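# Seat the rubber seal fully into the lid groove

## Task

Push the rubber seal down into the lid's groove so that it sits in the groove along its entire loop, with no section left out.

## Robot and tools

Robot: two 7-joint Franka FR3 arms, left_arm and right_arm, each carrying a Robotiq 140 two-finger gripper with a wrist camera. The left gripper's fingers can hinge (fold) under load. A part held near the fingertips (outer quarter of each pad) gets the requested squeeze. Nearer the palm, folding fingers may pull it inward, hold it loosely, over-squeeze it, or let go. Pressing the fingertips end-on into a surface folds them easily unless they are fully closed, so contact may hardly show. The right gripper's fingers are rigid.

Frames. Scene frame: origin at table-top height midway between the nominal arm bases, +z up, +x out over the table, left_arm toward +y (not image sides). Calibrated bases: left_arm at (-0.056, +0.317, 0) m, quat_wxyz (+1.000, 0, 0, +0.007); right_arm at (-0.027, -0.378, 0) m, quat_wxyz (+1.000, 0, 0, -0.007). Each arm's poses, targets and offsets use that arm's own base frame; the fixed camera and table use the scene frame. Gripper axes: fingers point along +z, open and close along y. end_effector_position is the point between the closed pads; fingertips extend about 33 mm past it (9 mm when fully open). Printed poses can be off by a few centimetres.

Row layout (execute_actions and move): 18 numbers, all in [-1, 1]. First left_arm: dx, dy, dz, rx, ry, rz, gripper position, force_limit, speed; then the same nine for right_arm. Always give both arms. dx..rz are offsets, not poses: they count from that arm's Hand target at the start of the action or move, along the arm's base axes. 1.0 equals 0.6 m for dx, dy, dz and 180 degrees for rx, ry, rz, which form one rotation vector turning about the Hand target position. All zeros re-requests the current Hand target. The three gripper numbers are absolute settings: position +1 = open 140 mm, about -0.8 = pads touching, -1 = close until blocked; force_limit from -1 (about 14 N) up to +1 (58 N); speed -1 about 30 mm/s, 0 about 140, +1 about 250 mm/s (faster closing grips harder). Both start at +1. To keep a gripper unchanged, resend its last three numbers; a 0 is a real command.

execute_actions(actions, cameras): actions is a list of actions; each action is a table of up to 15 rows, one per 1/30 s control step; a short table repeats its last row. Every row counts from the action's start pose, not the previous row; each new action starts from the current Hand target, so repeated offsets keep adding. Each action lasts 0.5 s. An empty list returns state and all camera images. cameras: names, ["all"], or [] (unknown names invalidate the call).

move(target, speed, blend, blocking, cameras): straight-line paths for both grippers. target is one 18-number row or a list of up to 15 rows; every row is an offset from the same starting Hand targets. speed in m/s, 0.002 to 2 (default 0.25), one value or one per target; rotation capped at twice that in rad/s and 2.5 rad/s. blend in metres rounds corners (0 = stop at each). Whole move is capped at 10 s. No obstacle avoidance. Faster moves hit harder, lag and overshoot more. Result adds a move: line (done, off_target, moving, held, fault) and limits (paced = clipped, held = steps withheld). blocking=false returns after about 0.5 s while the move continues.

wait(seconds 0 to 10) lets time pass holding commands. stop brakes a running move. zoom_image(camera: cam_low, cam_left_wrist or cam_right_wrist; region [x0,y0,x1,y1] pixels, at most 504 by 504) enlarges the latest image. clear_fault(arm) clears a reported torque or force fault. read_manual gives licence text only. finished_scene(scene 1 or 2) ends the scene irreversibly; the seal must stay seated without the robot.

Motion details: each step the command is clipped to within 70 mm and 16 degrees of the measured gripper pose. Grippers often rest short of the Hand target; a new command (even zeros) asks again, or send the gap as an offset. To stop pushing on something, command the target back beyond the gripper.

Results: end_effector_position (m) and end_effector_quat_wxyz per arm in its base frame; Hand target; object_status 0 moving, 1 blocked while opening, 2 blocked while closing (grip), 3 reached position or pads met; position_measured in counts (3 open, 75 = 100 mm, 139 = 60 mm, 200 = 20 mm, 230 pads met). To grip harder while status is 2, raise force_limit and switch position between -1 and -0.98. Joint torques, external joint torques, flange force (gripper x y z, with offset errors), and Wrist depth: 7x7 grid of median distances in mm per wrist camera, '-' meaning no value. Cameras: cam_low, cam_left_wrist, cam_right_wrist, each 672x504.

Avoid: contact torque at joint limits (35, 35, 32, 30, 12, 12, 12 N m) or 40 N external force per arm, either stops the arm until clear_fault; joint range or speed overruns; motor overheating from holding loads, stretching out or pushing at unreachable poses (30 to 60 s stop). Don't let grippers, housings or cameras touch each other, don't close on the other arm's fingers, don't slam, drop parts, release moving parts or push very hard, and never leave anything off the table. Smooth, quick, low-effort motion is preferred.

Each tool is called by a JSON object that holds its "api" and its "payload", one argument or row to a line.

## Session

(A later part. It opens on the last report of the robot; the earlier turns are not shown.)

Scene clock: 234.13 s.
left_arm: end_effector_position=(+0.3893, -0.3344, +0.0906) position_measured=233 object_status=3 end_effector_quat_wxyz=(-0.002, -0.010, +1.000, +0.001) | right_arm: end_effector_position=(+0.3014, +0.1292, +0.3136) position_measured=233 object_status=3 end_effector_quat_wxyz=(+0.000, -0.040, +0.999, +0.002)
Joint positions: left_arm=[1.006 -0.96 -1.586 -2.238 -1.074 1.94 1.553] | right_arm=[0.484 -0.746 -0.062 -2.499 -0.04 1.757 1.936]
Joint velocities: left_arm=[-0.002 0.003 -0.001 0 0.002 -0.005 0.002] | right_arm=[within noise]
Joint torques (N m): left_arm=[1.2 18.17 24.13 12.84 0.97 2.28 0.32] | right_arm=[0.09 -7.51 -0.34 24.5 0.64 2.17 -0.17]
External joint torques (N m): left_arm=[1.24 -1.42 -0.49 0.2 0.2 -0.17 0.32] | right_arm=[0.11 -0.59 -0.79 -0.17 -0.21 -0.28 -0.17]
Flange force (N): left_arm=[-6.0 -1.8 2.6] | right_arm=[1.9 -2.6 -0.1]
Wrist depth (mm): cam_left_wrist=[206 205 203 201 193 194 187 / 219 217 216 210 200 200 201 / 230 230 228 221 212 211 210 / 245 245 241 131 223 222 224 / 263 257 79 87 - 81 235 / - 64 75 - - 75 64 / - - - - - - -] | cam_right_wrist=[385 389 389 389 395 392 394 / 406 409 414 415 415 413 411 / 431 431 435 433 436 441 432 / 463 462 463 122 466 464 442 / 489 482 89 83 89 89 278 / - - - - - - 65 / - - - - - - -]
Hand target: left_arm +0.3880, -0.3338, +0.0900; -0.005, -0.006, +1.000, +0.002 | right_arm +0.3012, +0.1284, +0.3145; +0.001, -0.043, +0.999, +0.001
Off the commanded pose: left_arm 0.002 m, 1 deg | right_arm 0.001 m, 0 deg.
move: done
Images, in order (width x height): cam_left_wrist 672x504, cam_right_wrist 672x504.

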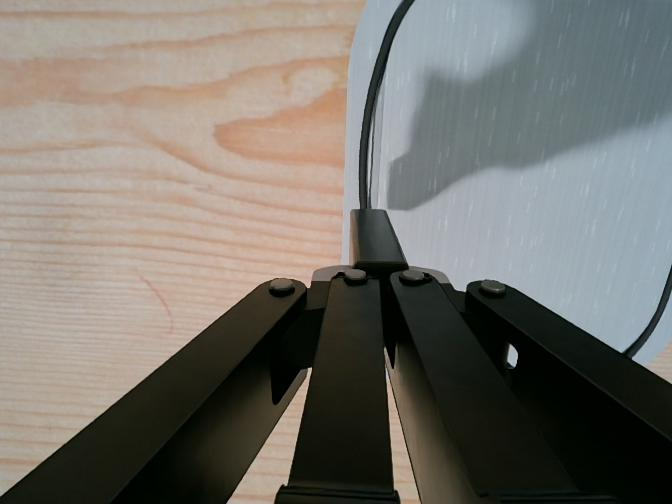

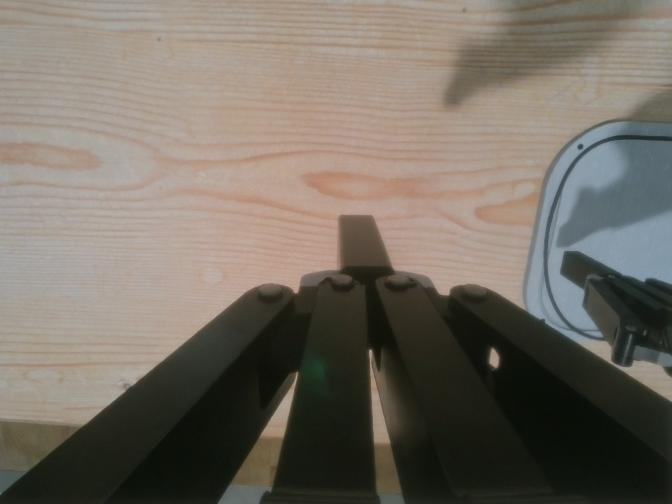

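{"api": "move", "payload": {
  "target": [
    [-0.0717,0.0042,-0.04,0,0,0,-0.45,-1,0,0,0,0,0,0,0,-1,-1,0],
    [-0.0717,0.0042,-0.06,0,0,0,-0.45,-1,0,0,0,0,0,0,0,-1,-1,0]
  ],
  "speed": [0.15,0.06],
  "blend": [0.003,0],
  "cameras": ["cam_left_wrist"]
}}

{"api": "zoom_image", "payload": {
  "camera": "cam_left_wrist",
  "region": [280, 120, 480, 300]
}}

Scene clock: 236.27 s.
left_arm: end_effector_position=(+0.3440, -0.3314, +0.0547) position_measured=186 object_status=3 end_effector_quat_wxyz=(-0.006, -0.006, +1.000, +0.003) | right_arm: end_effector_position=(+0.3014, +0.1292, +0.3136) position_measured=233 object_status=3 end_effector_quat_wxyz=(+0.000, -0.040, +0.999, +0.002)
Joint positions: left_arm=[0.891 -0.972 -1.619 -2.359 -1.143 2 1.553] | right_arm=[0.484 -0.746 -0.062 -2.499 -0.04 1.757 1.936]
Joint velocities: left_arm=[0 -0.001 0.001 -0.001 0.002 0.005 -0.002] | right_arm=[within noise]
Joint torques (N m): left_arm=[1.15 16.17 23.14 10.7 0.36 2.82 0.24] | right_arm=[0.15 -7.42 -0.29 24.49 0.65 2.16 -0.15]
External joint torques (N m): left_arm=[1.11 -1.92 -0.57 -0.52 -0.39 0.38 0.24] | right_arm=[0.1 -0.58 -0.8 -0.13 -0.2 -0.29 -0.15]
Flange force (N): left_arm=[-3.7 -0.2 5.4] | right_arm=[1.8 -2.5 -0.3]
Wrist depth (mm): cam_left_wrist=[173 173 172 171 162 157 158 / 183 182 181 179 168 167 166 / 194 193 192 182 178 175 176 / 206 204 201 184 163 188 186 / 219 81 93 93 113 87 193 / - 66 67 210 - - 67 / - - - 252 - - -] | cam_right_wrist=[392 386 390 391 389 393 394 / 407 409 411 413 419 415 414 / 435 434 435 433 439 439 - / 462 462 461 122 468 458 292 / 488 482 89 83 89 89 513 / - - - - - - 65 / - - - - - - -]
Hand target: left_arm +0.3450, -0.3312, +0.0540; -0.005, -0.006, +1.000, +0.002 | right_arm +0.3012, +0.1284, +0.3145; +0.001, -0.043, +0.999, +0.001
Off the commanded pose: left_arm 0.001 m, 0 deg | right_arm 0.001 m, 0 deg.
move: done
Images, in order (width x height): cam_left_wrist 672x504.

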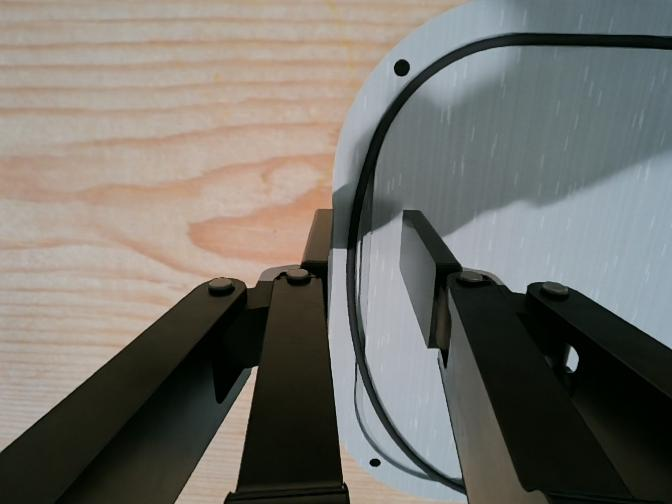

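Scaled by 2.520 from the camera's 672x504 image, which has a finer 960x720 frame.

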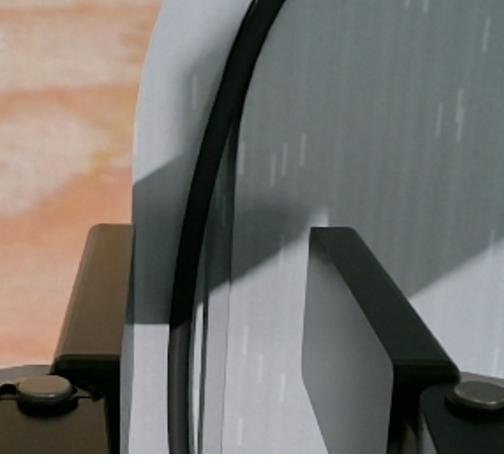

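{"api": "move", "payload": {
  "target": [
    [0,0,-0.0142,0,0,0,-0.45,-1,0,0,0,0,0,0,0,-1,-1,0],
    [0,0,-0.0142,0,0,0,-1,-0.3,-1,0,0,0,0,0,0,-1,-1,0]
  ],
  "speed": [0.04,0.04],
  "cameras": ["cam_left_wrist"]
}}

{"api": "zoom_image", "payload": {
  "camera": "cam_left_wrist",
  "region": [280, 120, 480, 300]
}}

Scene clock: 238.67 s.
left_arm: end_effector_position=(+0.3450, -0.3325, +0.0466) position_measured=231 object_status=0 end_effector_quat_wxyz=(-0.005, -0.007, +1.000, +0.002) | right_arm: end_effector_position=(+0.3014, +0.1292, +0.3136) position_measured=233 object_status=3 end_effector_quat_wxyz=(+0.000, -0.040, +0.999, +0.002)
Joint positions: left_arm=[0.903 -0.971 -1.643 -2.358 -1.158 2.019 1.556] | right_arm=[0.484 -0.746 -0.062 -2.499 -0.04 1.757 1.936]
Joint torques (N m): left_arm=[1.19 16.29 22.03 9.62 0.72 2.74 0.36] | right_arm=[0.1 -7.47 -0.3 24.52 0.65 2.17 -0.14]
External joint torques (N m): left_arm=[1.11 -2.25 -1.75 -1.37 -0.02 0.28 0.36] | right_arm=[0.06 -0.66 -0.8 -0.08 -0.2 -0.28 -0.14]
Flange force (N): left_arm=[-3.4 0.5 8.3] | right_arm=[1.9 -2.6 -0.4]
Wrist depth (mm): cam_left_wrist=[165 165 164 163 154 151 150 / 176 176 173 171 160 160 159 / 186 184 185 175 169 170 167 / 197 197 195 130 177 179 182 / 212 206 79 87 - 81 188 / - 64 76 - - 75 64 / - - - - - - -] | cam_right_wrist=[386 389 395 390 393 390 393 / 409 414 415 411 413 416 411 / 432 434 431 437 436 435 - / 456 461 466 122 462 457 285 / 489 488 89 83 89 89 491 / - - - - - - 65 / - - - - - - -]
Hand target: left_arm +0.3450, -0.3312, +0.0455; -0.005, -0.006, +1.000, +0.002 | right_arm +0.3012, +0.1284, +0.3145; +0.001, -0.043, +0.999, +0.001
Off the commanded pose: left_arm 0.002 m, 0 deg | right_arm 0.001 m, 0 deg.
move: done
Images, in order (width x height): cam_left_wrist 672x504.

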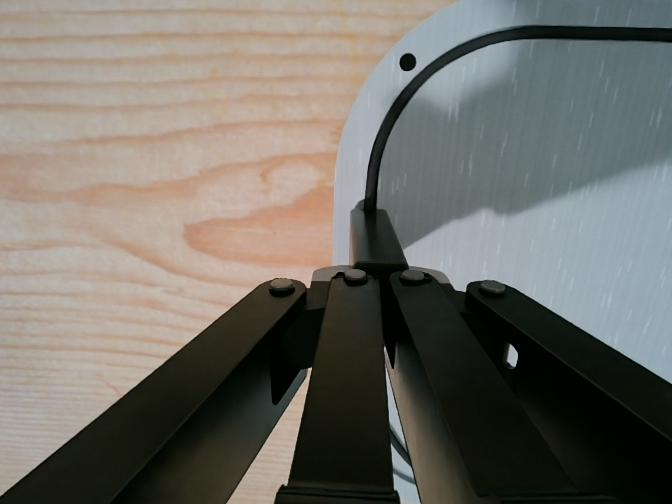

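Scaled by 2.520 from the camera's 672x504 image, which has a finer 960x720 frame.

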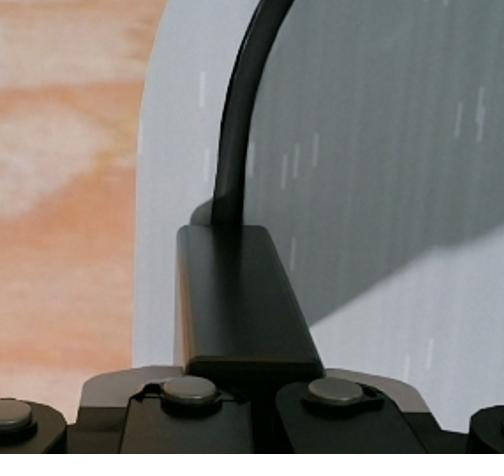

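{"api": "move", "payload": {
  "target": [0,0,-0.0042,0,0,0,-1,-0.3,-1,0,0,0,0,0,0,-1,-1,0],
  "speed": 0.03,
  "cameras": ["cam_left_wrist"]
}}

Scene clock: 239.50 s.
left_arm: end_effector_position=(+0.3452, -0.3322, +0.0462) position_measured=231 object_status=3 end_effector_quat_wxyz=(-0.005, -0.007, +1.000, +0.002) | right_arm: end_effector_position=(+0.3014, +0.1292, +0.3136) position_measured=233 object_status=3 end_effector_quat_wxyz=(+0.000, -0.040, +0.999, +0.002)
Joint positions: left_arm=[0.905 -0.971 -1.644 -2.358 -1.159 2.02 1.557] | right_arm=[0.484 -0.746 -0.062 -2.499 -0.04 1.757 1.936]
Joint torques (N m): left_arm=[2.43 15.66 19.19 9.5 -0.13 3.23 0.33] | right_arm=[0.16 -7.48 -0.33 24.48 0.62 2.17 -0.13]
External joint torques (N m): left_arm=[2.49 -2.79 -4.36 -1.47 -0.88 0.8 0.33] | right_arm=[0.18 -0.52 -0.77 -0.19 -0.22 -0.28 -0.13]
Flange force (N): left_arm=[-11.0 -2.9 20.1] | right_arm=[1.7 -2.4 -0.1]
Wrist depth (mm): cam_left_wrist=[166 165 164 163 153 150 149 / 175 175 173 172 160 159 158 / 186 185 184 179 169 169 167 / 198 196 195 131 178 182 177 / 210 207 79 87 - 81 188 / - 64 76 - - 75 64 / - - - - - - -] | cam_right_wrist=[388 386 391 391 392 394 396 / 410 408 414 414 413 417 411 / 434 430 437 436 443 430 - / 456 460 461 122 467 462 285 / 492 485 89 83 89 89 485 / - - - - - - 65 / - - - - - - -]
Hand target: left_arm +0.3450, -0.3312, +0.0429; -0.005, -0.006, +1.000, +0.002 | right_arm +0.3012, +0.1284, +0.3145; +0.001, -0.043, +0.999, +0.001
Off the commanded pose: left_arm 0.003 m, 0 deg | right_arm 0.001 m, 0 deg.
move: done
Images, in order (width x height): cam_left_wrist 672x504.

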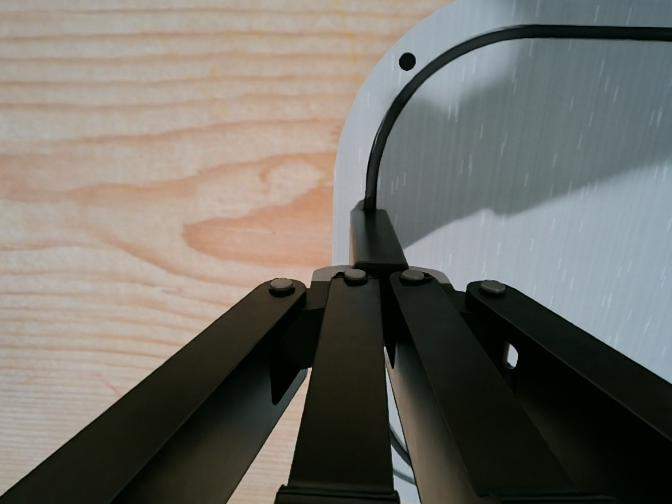

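{"api": "move", "payload": {
  "target": [0,0,-0.0025,0,0,0,-1,-0.3,-1,0,0,0,0,0,0,-1,-1,0],
  "speed": 0.02
}}

Scene clock: 240.37 s.
left_arm: end_effector_position=(+0.3453, -0.3322, +0.0460) position_measured=231 object_status=3 end_effector_quat_wxyz=(-0.005, -0.007, +1.000, +0.002) | right_arm: end_effector_position=(+0.3014, +0.1292, +0.3136) position_measured=233 object_status=3 end_effector_quat_wxyz=(+0.000, -0.040, +0.999, +0.002)
Joint positions: left_arm=[0.906 -0.971 -1.645 -2.358 -1.16 2.02 1.558] | right_arm=[0.484 -0.746 -0.062 -2.499 -0.04 1.757 1.936]
Joint torques (N m): left_arm=[3.01 15.04 17.09 9.24 -0.61 3.74 0.3] | right_arm=[0.08 -7.54 -0.25 24.53 0.63 2.17 -0.14]
External joint torques (N m): left_arm=[3.1 -3.47 -6.45 -1.75 -1.35 1.31 0.3] | right_arm=[0.06 -0.78 -0.74 -0.03 -0.22 -0.27 -0.14]
Flange force (N): left_arm=[-14.8 -4.9 28.8] | right_arm=[2.2 -2.6 -0.5]
Wrist depth (mm): cam_left_wrist=[165 165 164 163 153 150 149 / 175 174 173 172 159 159 158 / 186 185 184 178 168 168 168 / 197 196 194 131 178 178 176 / 211 206 79 87 - 81 187 / - 64 76 - - 75 64 / - - - - - - -] | cam_right_wrist=[386 392 390 391 393 391 392 / 410 407 407 414 413 415 414 / 432 436 435 436 443 435 427 / 465 462 464 122 464 461 300 / 487 485 89 83 89 90 491 / - - - - - - 65 / - - - - - - -]
Hand target: left_arm +0.3450, -0.3312, +0.0414; -0.005, -0.006, +1.000, +0.002 | right_arm +0.3012, +0.1284, +0.3145; +0.001, -0.043, +0.999, +0.001
Off the commanded pose: left_arm 0.005 m, 0 deg | right_arm 0.001 m, 0 deg.
move: off_target (left_arm)

{"api": "move", "payload": {
  "target": [
    [0,0,0.0083,0,0,0,-1,-0.3,-1,0,0,0,0,0,0,-1,-1,0],
    [0,0,0.0083,0,0,0,-0.45,-1,0,0,0,0,0,0,0,-1,-1,0],
    [0,0,0.0266,0,0,0,-0.45,-1,0,0,0,0,0,0,0,-1,-1,0]
  ],
  "speed": [0.04,0.04,0.06],
  "cameras": ["cam_left_wrist"]
}}

{"api": "zoom_image", "payload": {
  "camera": "cam_left_wrist",
  "region": [290, 80, 490, 300]
}}

{"api": "zoom_image", "payload": {
  "camera": "cam_left_wrist",
  "region": [310, 280, 510, 500]
}}

Scene clock: 242.77 s.
left_arm: end_effector_position=(+0.3461, -0.3313, +0.0570) position_measured=186 object_status=3 end_effector_quat_wxyz=(-0.004, -0.005, +1.000, +0.001) | right_arm: end_effector_position=(+0.3014, +0.1292, +0.3136) position_measured=233 object_status=3 end_effector_quat_wxyz=(+0.000, -0.040, +0.999, +0.002)
Joint positions: left_arm=[0.89 -0.971 -1.613 -2.36 -1.144 2.002 1.559] | right_arm=[0.484 -0.746 -0.062 -2.499 -0.04 1.757 1.936]
Joint velocities: left_arm=[0.001 0 0.001 -0.001 0 -0.005 0] | right_arm=[within noise]
Joint torques (N m): left_arm=[0.27 16.05 23.86 11.39 1.01 2.25 -0.13] | right_arm=[0.08 -7.49 -0.22 24.47 0.62 2.17 -0.18]
External joint torques (N m): left_arm=[0.31 -1.94 0.26 0.04 0.27 -0.19 -0.13] | right_arm=[0.11 -0.62 -0.66 -0.15 -0.22 -0.28 -0.18]
Flange force (N): left_arm=[-0.9 -1.1 -0.5] | right_arm=[2.0 -2.4 -0.2]
Wrist depth (mm): cam_left_wrist=[176 175 174 173 163 159 158 / 186 185 183 181 170 169 169 / 197 196 195 186 180 178 178 / 210 208 204 188 163 189 188 / 221 81 93 94 133 87 196 / - 67 67 214 - - 67 / - - - - - - -] | cam_right_wrist=[392 388 390 390 393 390 395 / 407 411 412 411 415 415 414 / 434 433 440 433 439 431 435 / 462 463 462 122 461 460 297 / 485 480 89 83 89 89 481 / - - - - - - 65 / - - - - - - -]
Hand target: left_arm +0.3450, -0.3312, +0.0574; -0.005, -0.006, +1.000, +0.002 | right_arm +0.3012, +0.1284, +0.3145; +0.001, -0.043, +0.999, +0.001
Off the commanded pose: left_arm 0.001 m, 0 deg | right_arm 0.001 m, 0 deg.
move: done
Images, in order (width x height): cam_left_wrist 672x504.

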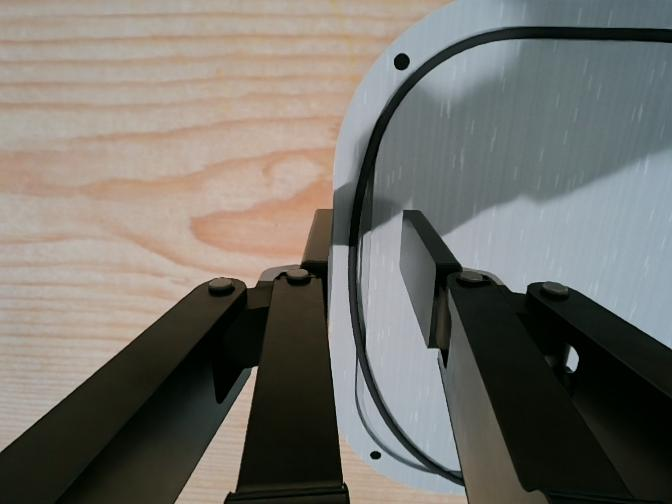

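Scaled by 2.291 from the camera's 672x504 image, which has a finer 960x720 frame.

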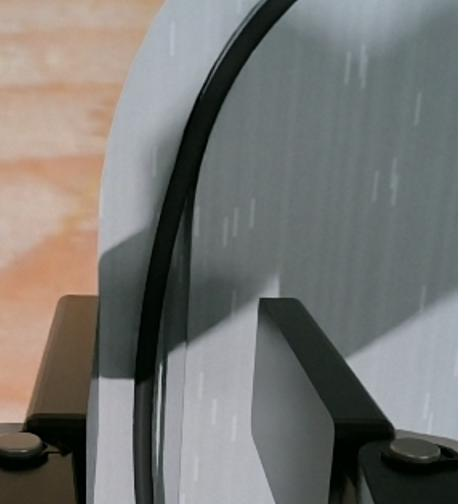

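Scaled by 2.291 from the camera's 672x504 image, which has a finer 960x720 frame.

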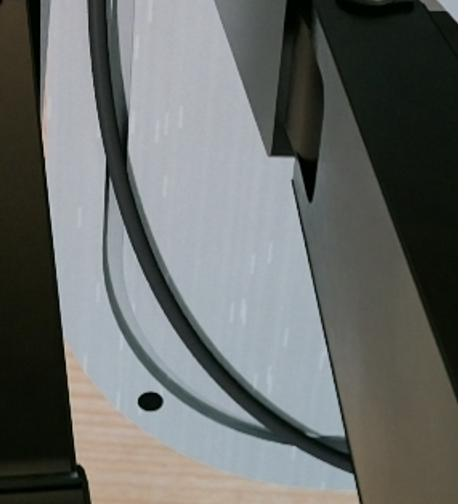

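{"api": "move", "payload": {
  "target": [0,0,-0.0218,0,0,0,-0.45,-1,0,0,0,0,0,0,0,-1,-1,0],
  "speed": 0.03,
  "cameras": ["cam_left_wrist"]
}}

{"api": "zoom_image", "payload": {
  "camera": "cam_left_wrist",
  "region": [290, 80, 490, 300]
}}

Scene clock: 244.10 s.
left_arm: end_effector_position=(+0.3440, -0.3314, +0.0450) position_measured=186 object_status=3 end_effector_quat_wxyz=(-0.006, -0.007, +1.000, +0.003) | right_arm: end_effector_position=(+0.3014, +0.1292, +0.3136) position_measured=233 object_status=3 end_effector_quat_wxyz=(+0.000, -0.040, +0.999, +0.002)
Joint positions: left_arm=[0.905 -0.972 -1.646 -2.36 -1.16 2.019 1.559] | right_arm=[0.484 -0.746 -0.062 -2.499 -0.04 1.757 1.936]
Joint velocities: left_arm=[-0.002 0 0 0.001 -0.001 0.004 -0.001] | right_arm=[within noise]
Joint torques (N m): left_arm=[1.13 16.57 23.05 10.49 0.35 2.79 0.23] | right_arm=[0.09 -7.43 -0.29 24.55 0.64 2.18 -0.17]
External joint torques (N m): left_arm=[1.09 -1.96 -0.56 -0.38 -0.39 0.37 0.22] | right_arm=[0.14 -0.65 -0.72 -0.02 -0.21 -0.26 -0.17]
Flange force (N): left_arm=[-4.0 -0.6 5.5] | right_arm=[1.8 -2.4 -0.5]
Wrist depth (mm): cam_left_wrist=[164 164 164 163 153 149 148 / 174 174 172 170 159 158 157 / 185 183 182 177 167 167 167 / 196 195 191 177 164 178 176 / 208 81 93 181 133 87 185 / - 67 67 67 - - 67 / - - - 218 - - -] | cam_right_wrist=[386 390 393 391 393 392 395 / 410 410 411 411 422 422 413 / 435 437 440 440 435 437 - / 460 460 465 122 467 460 297 / 491 483 89 83 89 95 483 / - - - - - - 65 / - - - - - - -]
Hand target: left_arm +0.3450, -0.3312, +0.0443; -0.005, -0.006, +1.000, +0.002 | right_arm +0.3012, +0.1284, +0.3145; +0.001, -0.043, +0.999, +0.001
Off the commanded pose: left_arm 0.001 m, 0 deg | right_arm 0.001 m, 0 deg.
move: done
Images, in order (width x height): cam_left_wrist 672x504.

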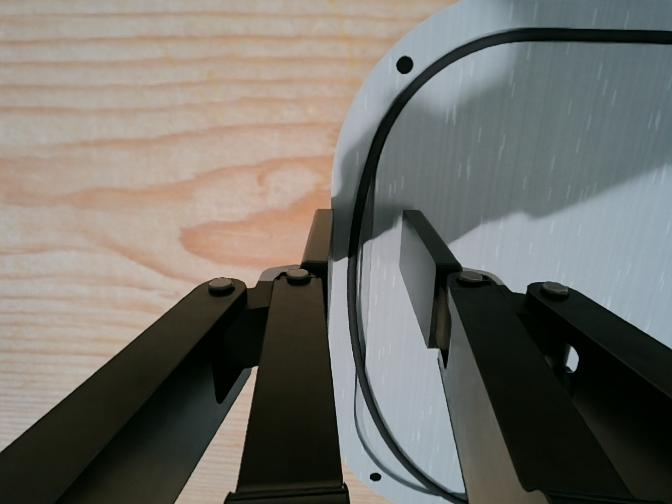

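Scaled by 2.291 from the camera's 672x504 image, which has a finer 960x720 frame.

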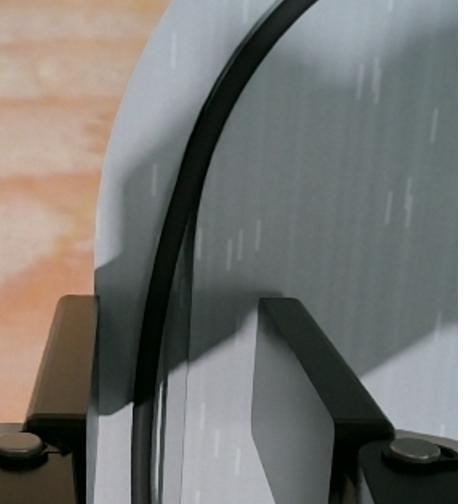

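{"api": "move", "payload": {
  "target": [0,0,-0.0020,0,0,0,-0.45,-1,0,0,0,0,0,0,0,-1,-1,0],
  "speed": 0.02
}}

Scene clock: 244.87 s.
left_arm: end_effector_position=(+0.3444, -0.3311, +0.0437) position_measured=186 object_status=3 end_effector_quat_wxyz=(-0.006, -0.007, +1.000, +0.003) | right_arm: end_effector_position=(+0.3014, +0.1292, +0.3136) position_measured=233 object_status=3 end_effector_quat_wxyz=(+0.000, -0.040, +0.999, +0.002)
Joint positions: left_arm=[0.907 -0.972 -1.65 -2.36 -1.16 2.023 1.559] | right_arm=[0.484 -0.746 -0.062 -2.499 -0.04 1.757 1.936]
Joint velocities: left_arm=[0.001 0 0 0 0.001 0.004 0.002] | right_arm=[within noise]
Joint torques (N m): left_arm=[1.13 16.62 22.98 10.37 0.36 2.82 0.24] | right_arm=[0.08 -7.46 -0.31 24.52 0.63 2.18 -0.14]
External joint torques (N m): left_arm=[0.94 -1.96 -0.73 -0.39 -0.39 0.37 0.24] | right_arm=[0.1 -0.62 -0.73 -0.06 -0.21 -0.26 -0.14]
Flange force (N): left_arm=[-3.6 -0.6 5.8] | right_arm=[1.8 -2.4 -0.4]
Wrist depth (mm): cam_left_wrist=[163 163 163 161 152 148 148 / 172 172 171 168 158 157 156 / 182 183 181 176 166 168 165 / 194 193 190 176 164 176 175 / 206 81 93 181 133 87 181 / - 67 67 67 - - 67 / - - - 218 - - -] | cam_right_wrist=[389 389 388 392 391 391 397 / 411 410 414 414 413 416 414 / 434 431 437 437 438 434 426 / 463 458 462 122 468 462 280 / 491 482 89 83 89 95 514 / - - - - - - 65 / - - - - - - -]
Hand target: left_arm +0.3450, -0.3312, +0.0431; -0.005, -0.006, +1.000, +0.002 | right_arm +0.3012, +0.1284, +0.3145; +0.001, -0.043, +0.999, +0.001
Off the commanded pose: left_arm 0.001 m, 0 deg | right_arm 0.001 m, 0 deg.
move: done

{"api": "move", "payload": {
  "target": [0,0,0.0003,0,0,0,-1,-0.3,-1,0,0,0,0,0,0,-1,-1,0],
  "speed": 0.02,
  "cameras": ["cam_left_wrist"]
}}

{"api": "zoom_image", "payload": {
  "camera": "cam_left_wrist",
  "region": [290, 80, 490, 300]
}}

Scene clock: 246.20 s.
left_arm: end_effector_position=(+0.3446, -0.3311, +0.0438) position_measured=226 object_status=0 end_effector_quat_wxyz=(-0.005, -0.007, +1.000, +0.004) | right_arm: end_effector_position=(+0.3014, +0.1292, +0.3136) position_measured=233 object_status=3 end_effector_quat_wxyz=(+0.000, -0.040, +0.999, +0.002)
Joint positions: left_arm=[0.907 -0.972 -1.651 -2.36 -1.16 2.023 1.559] | right_arm=[0.484 -0.746 -0.062 -2.499 -0.04 1.757 1.936]
Joint torques (N m): left_arm=[1.05 16.77 23.36 10.34 0.49 2.77 0.24] | right_arm=[0.08 -7.48 -0.32 24.52 0.62 2.17 -0.12]
External joint torques (N m): left_arm=[0.85 -1.83 -0.37 -0.45 -0.25 0.31 0.24] | right_arm=[0.12 -0.66 -0.75 -0.1 -0.22 -0.28 -0.12]
Flange force (N): left_arm=[-2.8 0.0 4.3] | right_arm=[2.0 -2.5 -0.3]
Wrist depth (mm): cam_left_wrist=[163 163 162 160 152 148 147 / 172 172 170 168 157 157 156 / 182 181 181 176 167 169 166 / 194 194 191 147 174 176 175 / 207 203 81 87 - 81 186 / - 64 77 58 - 76 64 / - - - - - - -] | cam_right_wrist=[390 390 393 390 391 392 396 / 413 412 411 412 412 419 413 / 432 432 437 432 436 436 425 / 464 463 461 122 467 470 286 / 494 482 89 83 89 90 507 / - - - - - - 65 / - - - - - - -]
Hand target: left_arm +0.3450, -0.3312, +0.0433; -0.005, -0.006, +1.000, +0.002 | right_arm +0.3012, +0.1284, +0.3145; +0.001, -0.043, +0.999, +0.001
Off the commanded pose: left_arm 0.001 m, 0 deg | right_arm 0.001 m, 0 deg.
move: done
Images, in order (width x height): cam_left_wrist 672x504.

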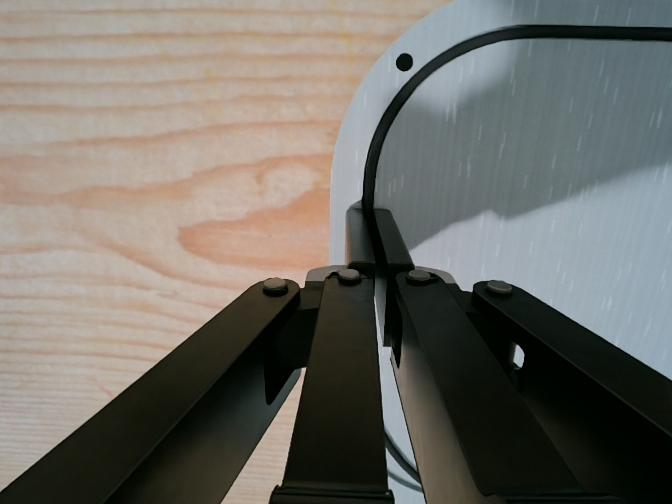

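Scaled by 2.291 from the camera's 672x504 image, which has a finer 960x720 frame.

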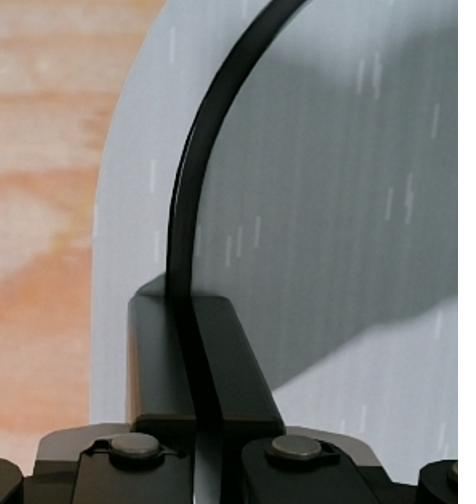

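{"api": "move", "payload": {
  "target": [0,0,-0.0035,0,0,0,-1,-0.3,-1,0,0,0,0,0,0,-1,-1,0],
  "speed": 0.02
}}

Scene clock: 247.10 s.
left_arm: end_effector_position=(+0.3446, -0.3311, +0.0430) position_measured=226 object_status=2 end_effector_quat_wxyz=(-0.005, -0.007, +1.000, +0.003) | right_arm: end_effector_position=(+0.3014, +0.1292, +0.3136) position_measured=233 object_status=3 end_effector_quat_wxyz=(+0.000, -0.040, +0.999, +0.002)
Joint positions: left_arm=[0.908 -0.972 -1.653 -2.36 -1.162 2.025 1.559] | right_arm=[0.484 -0.746 -0.062 -2.499 -0.04 1.757 1.936]
Joint torques (N m): left_arm=[2.05 16.46 21.06 10.23 -0.11 3.23 0.34] | right_arm=[0.16 -7.47 -0.33 24.54 0.62 2.18 -0.16]
External joint torques (N m): left_arm=[1.97 -2.13 -2.54 -0.56 -0.85 0.79 0.33] | right_arm=[0.16 -0.66 -0.83 -0.05 -0.23 -0.26 -0.16]
Flange force (N): left_arm=[-9.0 -2.5 14.0] | right_arm=[1.8 -2.6 -0.4]
Wrist depth (mm): cam_left_wrist=[163 163 161 160 151 147 147 / 172 171 170 168 156 156 155 / 181 181 180 174 168 165 164 / 193 193 190 147 174 175 174 / 206 202 81 87 - 81 185 / - 64 77 58 - 76 64 / - - - - - - -] | cam_right_wrist=[388 388 394 390 394 393 395 / 410 411 414 416 417 416 412 / 432 436 437 440 436 434 421 / 459 461 467 122 469 465 288 / 494 481 89 83 89 95 483 / - - - - - - 65 / - - - - - - -]
Hand target: left_arm +0.3450, -0.3312, +0.0412; -0.005, -0.006, +1.000, +0.002 | right_arm +0.3012, +0.1284, +0.3145; +0.001, -0.043, +0.999, +0.001
Off the commanded pose: left_arm 0.002 m, 0 deg | right_arm 0.001 m, 0 deg.
move: done

{"api": "move", "payload": {
  "target": [
    [0,0,0.0017,0,0,0,-1,-0.3,-1,0,0,0,0,0,0,-1,-1,0],
    [0,0,0.0017,0,0,0,-0.68,-1,-0.5,0,0,0,0,0,0,-1,-1,0],
    [0,0,0.0192,0,0,0,-0.68,-1,-0.5,0,0,0,0,0,0,-1,-1,0],
    [0,0,0.0192,0,0,0,-1,-1,0,0,0,0,0,0,0,-1,-1,0],
    [0,0,0.0,0,0,0,-1,-1,0,0,0,0,0,0,0,-1,-1,0]
  ],
  "speed": [0.03,0.03,0.05,0.03,0.03],
  "cameras": ["cam_left_wrist"]
}}

{"api": "zoom_image", "payload": {
  "camera": "cam_left_wrist",
  "region": [290, 80, 490, 300]
}}

Scene clock: 250.73 s.
left_arm: end_effector_position=(+0.3443, -0.3303, +0.0436) position_measured=233 object_status=3 end_effector_quat_wxyz=(-0.007, -0.008, +1.000, +0.003) | right_arm: end_effector_position=(+0.3014, +0.1292, +0.3136) position_measured=233 object_status=3 end_effector_quat_wxyz=(+0.000, -0.040, +0.999, +0.002)
Joint positions: left_arm=[0.908 -0.97 -1.65 -2.361 -1.16 2.022 1.559] | right_arm=[0.484 -0.746 -0.062 -2.499 -0.04 1.757 1.936]
Joint velocities: left_arm=[0 0.001 0 0.002 -0.001 0.003 0.001] | right_arm=[within noise]
Joint torques (N m): left_arm=[1.71 15.72 19.61 10.48 -0.48 3.52 0.3] | right_arm=[0.07 -7.42 -0.32 24.5 0.64 2.18 -0.2]
External joint torques (N m): left_arm=[1.79 -2.82 -3.87 -0.4 -1.22 1.11 0.3] | right_arm=[0.02 -0.64 -0.84 -0.09 -0.21 -0.27 -0.2]
Flange force (N): left_arm=[-10.2 -4.3 18.9] | right_arm=[1.8 -2.8 -0.3]
Wrist depth (mm): cam_left_wrist=[163 163 162 160 153 148 147 / 173 172 170 168 158 157 155 / 182 181 181 176 167 167 165 / 194 193 192 131 174 175 175 / 207 203 79 87 - 81 185 / - 64 76 - - 75 64 / - - - - - - -] | cam_right_wrist=[388 390 388 393 391 394 396 / 407 405 412 413 415 415 412 / 435 433 435 437 440 438 - / 455 462 462 122 465 460 287 / 484 483 89 83 89 90 487 / - - - - - - 65 / - - - - - - -]
Hand target: left_arm +0.3450, -0.3312, +0.0412; -0.005, -0.006, +1.000, +0.002 | right_arm +0.3012, +0.1284, +0.3145; +0.001, -0.043, +0.999, +0.001
Off the commanded pose: left_arm 0.003 m, 0 deg | right_arm 0.001 m, 0 deg.
move: done
Images, in order (width x height): cam_left_wrist 672x504.

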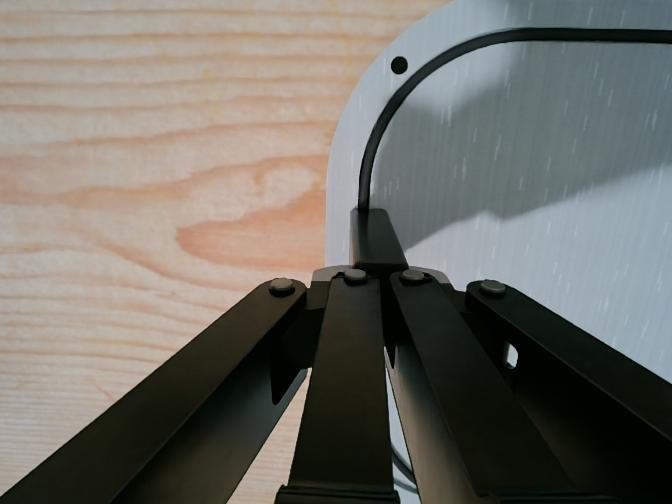

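Scaled by 2.291 from the camera's 672x504 image, which has a finer 960x720 frame.

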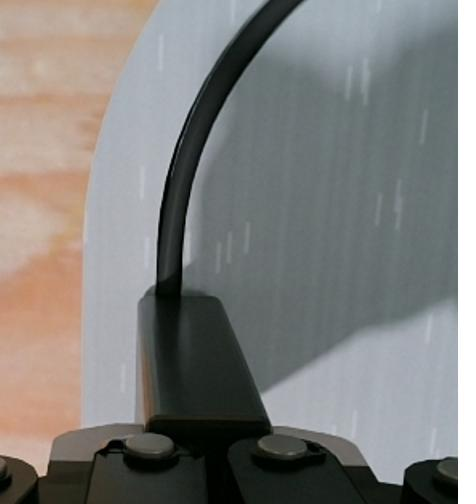

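{"api": "move", "payload": {
  "target": [
    [0,0,0.0192,0,0,0,-1,-1,0,0,0,0,0,0,0,-1,-1,0],
    [-0.0233,-0.003,0.0192,0,0,0,-1,-1,0,0,0,0,0,0,0,-1,-1,0],
    [-0.0233,-0.003,0.0008,0,0,0,-1,-1,0,0,0,0,0,0,0,-1,-1,0],
    [-0.0233,-0.003,0.0192,0,0,0,-1,-1,0,0,0,0,0,0,0,-1,-1,0],
    [-0.045,-0.003,0.0192,0,0,0,-1,-1,0,0,0,0,0,0,0,-1,-1,0],
    [-0.045,-0.003,0.0008,0,0,0,-1,-1,0,0,0,0,0,0,0,-1,-1,0]
  ],
  "speed": [0.06,0.06,0.03,0.06,0.06,0.03],
  "blend": [0.002,0.002,0,0.002,0.002,0],
  "cameras": ["cam_left_wrist"]
}}

{"api": "zoom_image", "payload": {
  "camera": "cam_left_wrist",
  "region": [290, 80, 490, 300]
}}

Scene clock: 253.63 s.
left_arm: end_effector_position=(+0.3162, -0.3337, +0.0436) position_measured=233 object_status=3 end_effector_quat_wxyz=(-0.007, -0.002, +1.000, +0.002) | right_arm: end_effector_position=(+0.3014, +0.1292, +0.3136) position_measured=233 object_status=3 end_effector_quat_wxyz=(+0.000, -0.040, +0.999, +0.002)
Joint positions: left_arm=[0.809 -0.973 -1.62 -2.417 -1.174 2.021 1.541] | right_arm=[0.484 -0.746 -0.062 -2.499 -0.04 1.757 1.936]
Joint torques (N m): left_arm=[2.36 14.12 20 10.06 -0.23 3.58 -0.12] | right_arm=[0.09 -7.48 -0.29 24.55 0.63 2.17 -0.12]
External joint torques (N m): left_arm=[2.4 -3.03 -2.97 -0.63 -0.96 1.16 -0.12] | right_arm=[0.1 -0.61 -0.73 -0.08 -0.22 -0.28 -0.12]
Flange force (N): left_arm=[-10.4 -4.3 16.9] | right_arm=[1.8 -2.4 -0.4]
Wrist depth (mm): cam_left_wrist=[164 164 163 161 161 159 159 / 173 172 171 170 161 157 155 / 183 183 181 177 167 166 165 / 195 194 192 146 175 176 175 / 207 203 79 87 - 81 185 / - 64 76 - - 75 64 / - - - - - - -] | cam_right_wrist=[390 387 391 393 392 393 392 / 411 411 413 414 415 415 411 / 436 434 435 440 440 435 380 / 461 462 466 122 461 463 450 / 489 484 89 83 89 89 485 / - - - - - - 65 / - - - - - - -]
Hand target: left_arm +0.3180, -0.3330, +0.0417; -0.005, -0.006, +1.000, +0.002 | right_arm +0.3012, +0.1284, +0.3145; +0.001, -0.043, +0.999, +0.001
Off the commanded pose: left_arm 0.003 m, 1 deg | right_arm 0.001 m, 0 deg.
move: done
Images, in order (width x height): cam_left_wrist 672x504.

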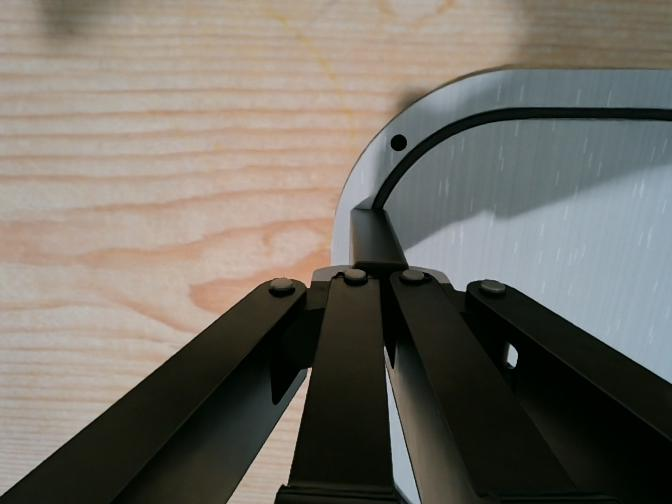

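Scaled by 2.291 from the camera's 672x504 image, which has a finer 960x720 frame.

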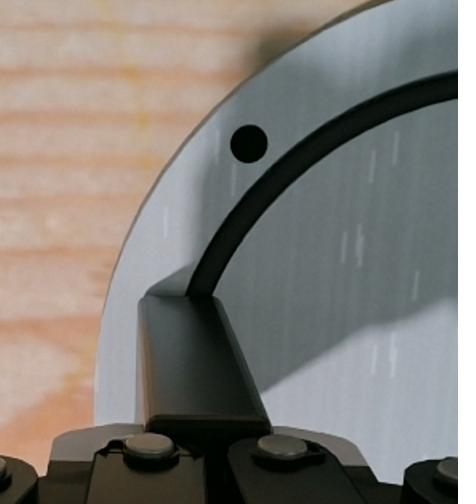

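{"api": "move", "payload": {
  "target": [
    [0,0,0.0192,0,0,0,-1,-1,0,0,0,0,0,0,0,-1,-1,0],
    [0.085,0.0008,0.0258,0,0,0,-0.45,-1,0,0,0,0,0,0,0,-1,-1,0]
  ],
  "speed": [0.06,0.12],
  "blend": [0.002,0],
  "cameras": ["cam_left_wrist"]
}}

{"api": "zoom_image", "payload": {
  "camera": "cam_left_wrist",
  "region": [290, 80, 490, 300]
}}

{"api": "zoom_image", "payload": {
  "camera": "cam_left_wrist",
  "region": [310, 280, 510, 500]
}}

Scene clock: 255.67 s.
left_arm: end_effector_position=(+0.3701, -0.3331, +0.0577) position_measured=186 object_status=0 end_effector_quat_wxyz=(-0.003, -0.010, +1.000, +0.001) | right_arm: end_effector_position=(+0.3014, +0.1292, +0.3136) position_measured=233 object_status=3 end_effector_quat_wxyz=(+0.000, -0.040, +0.999, +0.002)
Joint positions: left_arm=[0.975 -0.97 -1.643 -2.299 -1.134 1.999 1.564] | right_arm=[0.484 -0.746 -0.062 -2.499 -0.04 1.757 1.936]
Joint torques (N m): left_arm=[1.1 17.81 23.82 11.67 0.92 2.23 0.28] | right_arm=[0.09 -7.47 -0.34 24.51 0.63 2.18 -0.18]
External joint torques (N m): left_arm=[1.04 -1.74 -0.38 0.27 0.17 -0.2 0.28] | right_arm=[0.09 -0.55 -0.81 -0.08 -0.22 -0.26 -0.18]
Flange force (N): left_arm=[-5.4 -1.9 2.7] | right_arm=[1.5 -2.5 -0.3]
Wrist depth (mm): cam_left_wrist=[176 176 174 173 161 160 160 / 186 185 184 180 171 169 168 / 198 197 195 187 180 180 177 / 211 209 205 188 163 190 189 / 222 81 94 93 133 87 196 / - 67 67 214 - - 67 / - - - 251 - - -] | cam_right_wrist=[388 388 389 391 388 393 393 / 412 409 412 409 412 416 413 / 434 429 433 442 441 435 432 / 459 460 458 122 461 462 341 / 483 483 89 83 89 90 276 / - - - - - - 65 / - - - - - - -]
Hand target: left_arm +0.3690, -0.3326, +0.0572; -0.005, -0.006, +1.000, +0.002 | right_arm +0.3012, +0.1284, +0.3145; +0.001, -0.043, +0.999, +0.001
Off the commanded pose: left_arm 0.001 m, 1 deg | right_arm 0.001 m, 0 deg.
move: done
Images, in order (width x height): cam_left_wrist 672x504.

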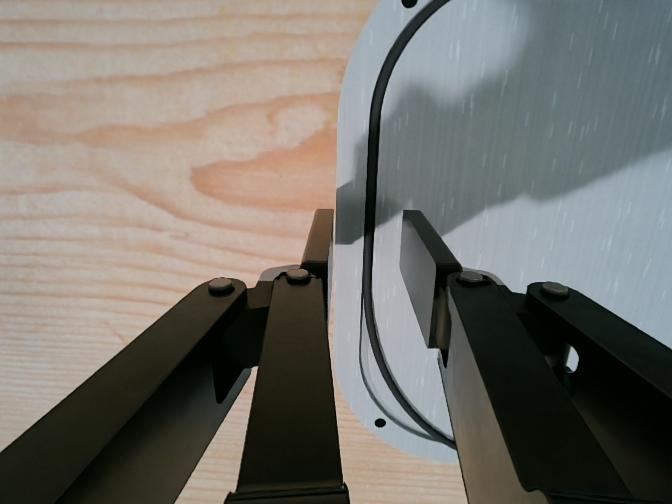

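Scaled by 2.291 from the camera's 672x504 image, which has a finer 960x720 frame.

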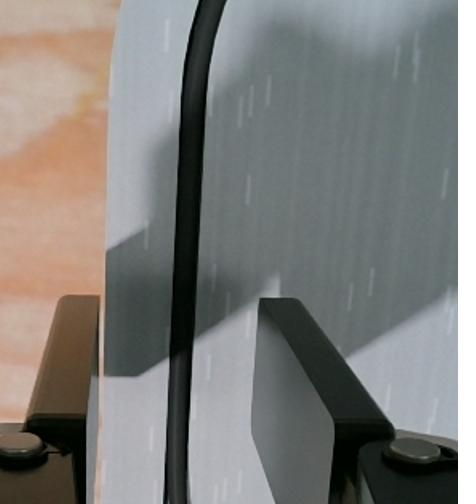

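Scaled by 2.291 from the camera's 672x504 image, which has a finer 960x720 frame.

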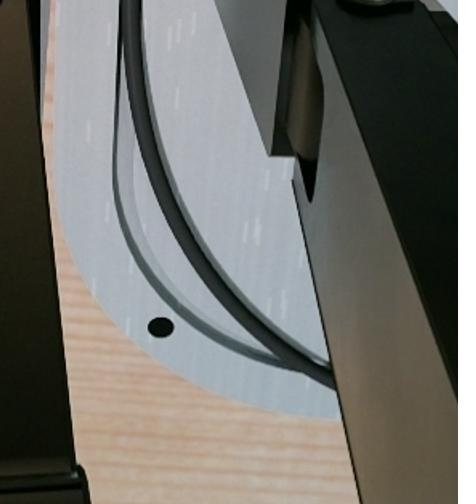

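{"api": "move", "payload": {
  "target": [
    [-0.0175,-0.001,-0.0,0,0,0,-0.45,-1,0,0,0,0,0,0,0,-1,-1,0],
    [-0.0175,-0.001,-0.002,0,0,0,-1,-1,0,0,0,0,0,0,0,-1,-1,0],
    [-0.0175,-0.001,-0.0262,0,0,0,-1,-1,0,0,0,0,0,0,0,-1,-1,0],
    [-0.0175,-0.001,-0.007,0,0,0,-1,-1,0,0,0,0,0,0,0,-1,-1,0],
    [0.0033,-0.001,-0.007,0,0,0,-1,-1,0,0,0,0,0,0,0,-1,-1,0],
    [0.0033,-0.001,-0.0262,0,0,0,-1,-1,0,0,0,0,0,0,0,-1,-1,0]
  ],
  "speed": [0.06,0.06,0.03,0.06,0.06,0.03],
  "blend": [0.002,0.0,0,0.002,0.002,0],
  "cameras": ["cam_left_wrist"]
}}

{"api": "zoom_image", "payload": {
  "camera": "cam_left_wrist",
  "region": [290, 80, 490, 300]
}}

Scene clock: 259.10 s.
left_arm: end_effector_position=(+0.3696, -0.3328, +0.0437) position_measured=233 object_status=3 end_effector_quat_wxyz=(-0.007, -0.009, +1.000, +0.003) | right_arm: end_effector_position=(+0.3014, +0.1292, +0.3136) position_measured=233 object_status=3 end_effector_quat_wxyz=(+0.000, -0.040, +0.999, +0.002)
Joint positions: left_arm=[1.002 -0.971 -1.683 -2.294 -1.149 2.016 1.572] | right_arm=[0.484 -0.746 -0.062 -2.499 -0.04 1.757 1.936]
Joint velocities: left_arm=[0.001 0 0 0.003 0 0.001 0.006] | right_arm=[within noise]
Joint torques (N m): left_arm=[1.86 17.03 20.49 10.73 -0.2 3.57 0.36] | right_arm=[0.15 -7.48 -0.33 24.54 0.63 2.18 -0.17]
External joint torques (N m): left_arm=[1.87 -3.29 -3.71 -0.36 -0.95 1.15 0.35] | right_arm=[0.19 -0.68 -0.75 -0.04 -0.21 -0.26 -0.17]
Flange force (N): left_arm=[-10.7 -4.1 17.8] | right_arm=[1.9 -2.4 -0.4]
Wrist depth (mm): cam_left_wrist=[163 163 162 160 150 148 148 / 173 172 170 166 158 157 156 / 183 181 181 178 167 166 165 / 194 193 192 131 175 176 175 / 207 203 79 87 - 81 186 / - 64 76 - - 75 64 / - - - - - - -] | cam_right_wrist=[384 388 388 393 396 393 394 / 408 408 415 414 413 415 413 / 436 435 436 441 439 433 429 / 463 460 464 122 460 460 343 / 488 482 89 83 89 97 277 / - - - - - - 65 / - - - - - - -]
Hand target: left_arm +0.3710, -0.3332, +0.0414; -0.005, -0.006, +1.000, +0.002 | right_arm +0.3012, +0.1284, +0.3145; +0.001, -0.043, +0.999, +0.001
Off the commanded pose: left_arm 0.003 m, 0 deg | right_arm 0.001 m, 0 deg.
move: done; blend cut to 0.0006 m at target 1
Images, in order (width x height): cam_left_wrist 672x504.

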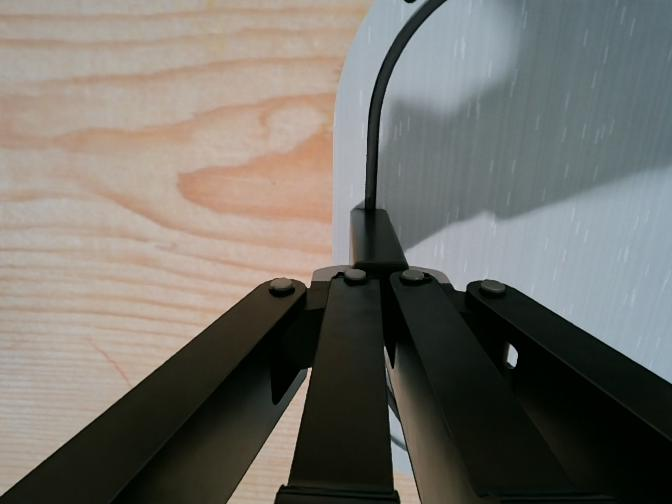

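Scaled by 2.291 from the camera's 672x504 image, which has a finer 960x720 frame.

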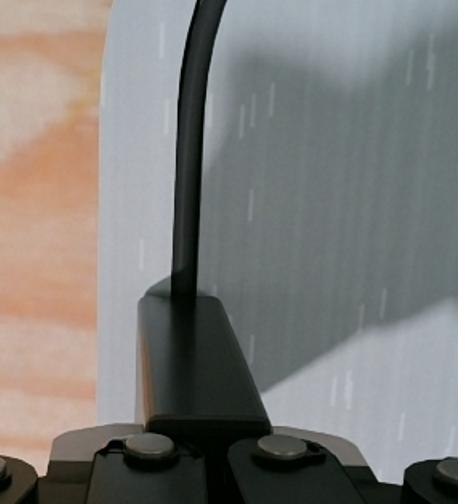

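{"api": "move", "payload": {
  "target": [
    [0,0,0.0188,0,0,0,-1,-1,0,0,0,0,0,0,0,-1,-1,0],
    [0.02,0.0008,0.0188,0,0,0,-1,-1,0,0,0,0,0,0,0,-1,-1,0],
    [0.02,0.0008,0.0,0,0,0,-1,-1,0,0,0,0,0,0,0,-1,-1,0],
    [0.02,0.0008,0.0188,0,0,0,-1,-1,0,0,0,0,0,0,0,-1,-1,0],
    [0.035,0.0008,0.0188,0,0,0,-1,-1,0,0,0,0,0,0,0,-1,-1,0],
    [0.035,0.0008,0.0,0,0,0,-1,-1,0,0,0,0,0,0,0,-1,-1,0]
  ],
  "speed": [0.06,0.06,0.03,0.06,0.06,0.03],
  "blend": [0.002,0.002,0,0.002,0.002,0]
}}

{"api": "move", "payload": {
  "target": [
    [0,0,0.0188,0,0,0,-1,-1,0,0,0,0,0,0,0,-1,-1,0],
    [0.02,0,0.0258,0,0,0,-0.45,-1,0,0,0,0,0,0,0,-1,-1,0]
  ],
  "speed": [0.06,0.12],
  "blend": [0.002,0],
  "cameras": ["cam_left_wrist"]
}}

{"api": "zoom_image", "payload": {
  "camera": "cam_left_wrist",
  "region": [290, 120, 510, 380]
}}

Scene clock: 261.53 s.
left_arm: end_effector_position=(+0.3908, -0.3327, +0.0437) position_measured=233 object_status=3 end_effector_quat_wxyz=(-0.007, -0.008, +1.000, +0.002) | right_arm: end_effector_position=(+0.3014, +0.1292, +0.3136) position_measured=233 object_status=3 end_effector_quat_wxyz=(+0.000, -0.040, +0.999, +0.002)
Joint positions: left_arm=[1.077 -0.969 -1.71 -2.242 -1.138 2.015 1.585] | right_arm=[0.484 -0.746 -0.062 -2.499 -0.04 1.757 1.936]
Joint velocities: left_arm=[0.001 0.001 -0.001 0.001 0 0 0.006] | right_arm=[within noise]
Joint torques (N m): left_arm=[2.26 18.13 21.26 10.87 0 3.48 0.31] | right_arm=[0.1 -7.47 -0.31 24.52 0.63 2.19 -0.16]
External joint torques (N m): left_arm=[2.38 -3.58 -3.27 -0.55 -0.74 1.06 0.31] | right_arm=[0.09 -0.71 -0.77 -0.01 -0.21 -0.25 -0.16]
Flange force (N): left_arm=[-11.7 -3.6 16.7] | right_arm=[1.9 -2.6 -0.5]
Wrist depth (mm): cam_left_wrist=[164 163 162 158 150 148 148 / 173 172 171 168 158 157 156 / 183 182 180 176 167 166 165 / 195 193 192 131 175 176 175 / 207 204 79 87 - 82 186 / - 64 76 - - 75 64 / - - - - - - -] | cam_right_wrist=[388 391 394 394 394 390 393 / 410 407 410 411 412 419 415 / 433 435 438 438 435 439 - / 456 462 456 122 463 464 444 / 490 485 89 83 89 89 293 / - - - - - - 62 / - - - - - - -]
Hand target: left_arm +0.3920, -0.3327, +0.0414; -0.005, -0.006, +1.000, +0.002 | right_arm +0.3012, +0.1284, +0.3145; +0.001, -0.043, +0.999, +0.001
Off the commanded pose: left_arm 0.003 m, 0 deg | right_arm 0.001 m, 0 deg.
move: done

Scene clock: 263.00 s.
left_arm: end_effector_position=(+0.4043, -0.3335, +0.0567) position_measured=186 object_status=0 end_effector_quat_wxyz=(-0.004, -0.008, +1.000, +0.001) | right_arm: end_effector_position=(+0.3014, +0.1292, +0.3136) position_measured=233 object_status=3 end_effector_quat_wxyz=(+0.000, -0.040, +0.999, +0.002)
Joint positions: left_arm=[1.101 -0.968 -1.692 -2.21 -1.118 1.996 1.585] | right_arm=[0.484 -0.746 -0.062 -2.499 -0.04 1.757 1.936]
Joint torques (N m): left_arm=[1.1 19.89 24.84 11.99 0.92 2.25 0.27] | right_arm=[0.1 -7.49 -0.33 24.5 0.63 2.17 -0.15]
External joint torques (N m): left_arm=[1.09 -2.19 -0.12 0.15 0.17 -0.21 0.27] | right_arm=[0.09 -0.69 -0.79 -0.1 -0.21 -0.28 -0.15]
Flange force (N): left_arm=[-5.4 -1.7 2.6] | right_arm=[2.0 -2.6 -0.3]
Wrist depth (mm): cam_left_wrist=[176 174 174 170 160 161 159 / 185 183 183 180 170 169 167 / 196 195 194 191 180 178 177 / 208 208 203 131 162 185 188 / 220 81 93 93 133 88 196 / - 67 67 230 - - 67 / - - - 251 - - -] | cam_right_wrist=[388 390 390 392 392 395 397 / 413 413 411 410 411 413 415 / 430 435 434 435 443 435 419 / 455 465 466 122 463 455 445 / 491 485 89 83 89 95 290 / - - - - - - 65 / - - - - - - -]
Hand target: left_arm +0.4040, -0.3327, +0.0569; -0.005, -0.006, +1.000, +0.002 | right_arm +0.3012, +0.1284, +0.3145; +0.001, -0.043, +0.999, +0.001
Off the commanded pose: left_arm 0.001 m, 0 deg | right_arm 0.001 m, 0 deg.
move: done
Images, in order (width x height): cam_left_wrist 672x504.

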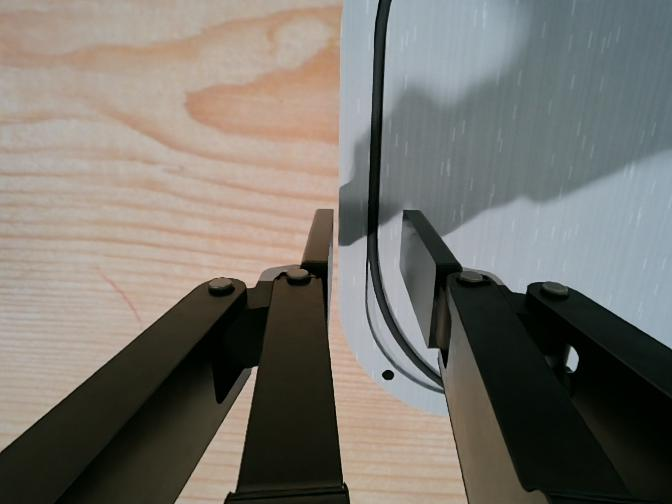

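Scaled by 1.938 from the camera's 672x504 image, which has a finer 960x720 frame.

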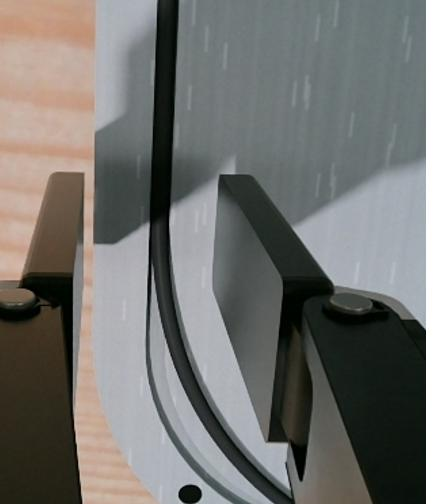

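{"api": "move", "payload": {
  "target": [0.1147,0.0283,0.0085,0,0,0.25,-0.45,-1,0,0,0,0,0,0,0,-1,-1,0],
  "speed": 0.15,
  "cameras": ["cam_left_wrist"]
}}

{"api": "zoom_image", "payload": {
  "camera": "cam_left_wrist",
  "region": [290, 120, 510, 380]
}}

Scene clock: 268.00 s.
left_arm: end_effector_position=(+0.4727, -0.3156, +0.0621) position_measured=186 object_status=3 end_effector_quat_wxyz=(-0.005, -0.384, +0.923, +0.000) | right_arm: end_effector_position=(+0.3014, +0.1292, +0.3136) position_measured=233 object_status=3 end_effector_quat_wxyz=(+0.000, -0.040, +0.999, +0.002)
Joint positions: left_arm=[1.311 -1.111 -1.684 -2.044 -1.199 1.858 0.914] | right_arm=[0.484 -0.746 -0.062 -2.499 -0.04 1.757 1.936]
Joint velocities: left_arm=[0 -0.002 -0.001 -0.001 -0.001 0 -0.008] | right_arm=[within noise]
Joint torques (N m): left_arm=[1.17 24.6 28.25 10.21 0.65 2.34 -0.25] | right_arm=[0.09 -7.43 -0.32 24.47 0.65 2.18 -0.15]
External joint torques (N m): left_arm=[1.17 -2.4 -0.04 0.23 -0.07 -0.14 -0.25] | right_arm=[0.08 -0.51 -0.82 -0.21 -0.2 -0.28 -0.15]
Flange force (N): left_arm=[-2.5 -5.4 2.5] | right_arm=[1.7 -2.5 0.0]
Wrist depth (mm): cam_left_wrist=[182 180 179 178 175 166 166 / 192 190 190 188 177 175 174 / 201 201 200 197 186 186 183 / 216 214 210 193 165 196 196 / 228 81 93 207 133 87 202 / - 67 67 237 - - 67 / - - - 258 - - -] | cam_right_wrist=[388 388 390 389 396 393 394 / 405 411 409 408 411 418 414 / 431 436 430 438 439 435 434 / 461 463 463 122 458 455 - / 488 482 89 83 89 89 399 / - - - - - - 65 / - - - - - - -]
Hand target: left_arm +0.4728, -0.3157, +0.0620; -0.005, -0.388, +0.922, +0.000 | right_arm +0.3012, +0.1284, +0.3145; +0.001, -0.043, +0.999, +0.001
Off the commanded pose: left_arm 0.000 m, 1 deg | right_arm 0.001 m, 0 deg.
move: done
Images, in order (width x height): cam_left_wrist 672x504.

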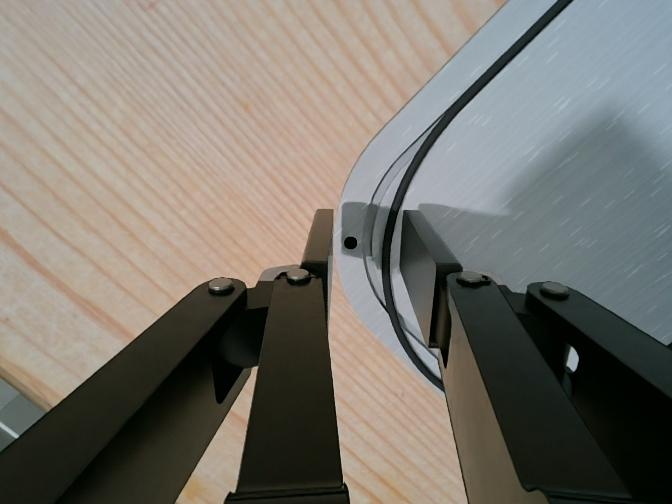

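Scaled by 1.938 from the camera's 672x504 image, which has a finer 960x720 frame.

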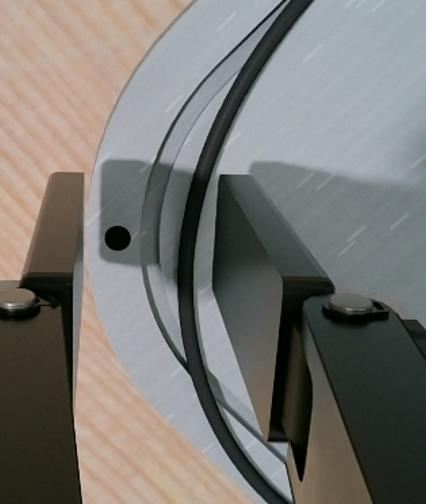

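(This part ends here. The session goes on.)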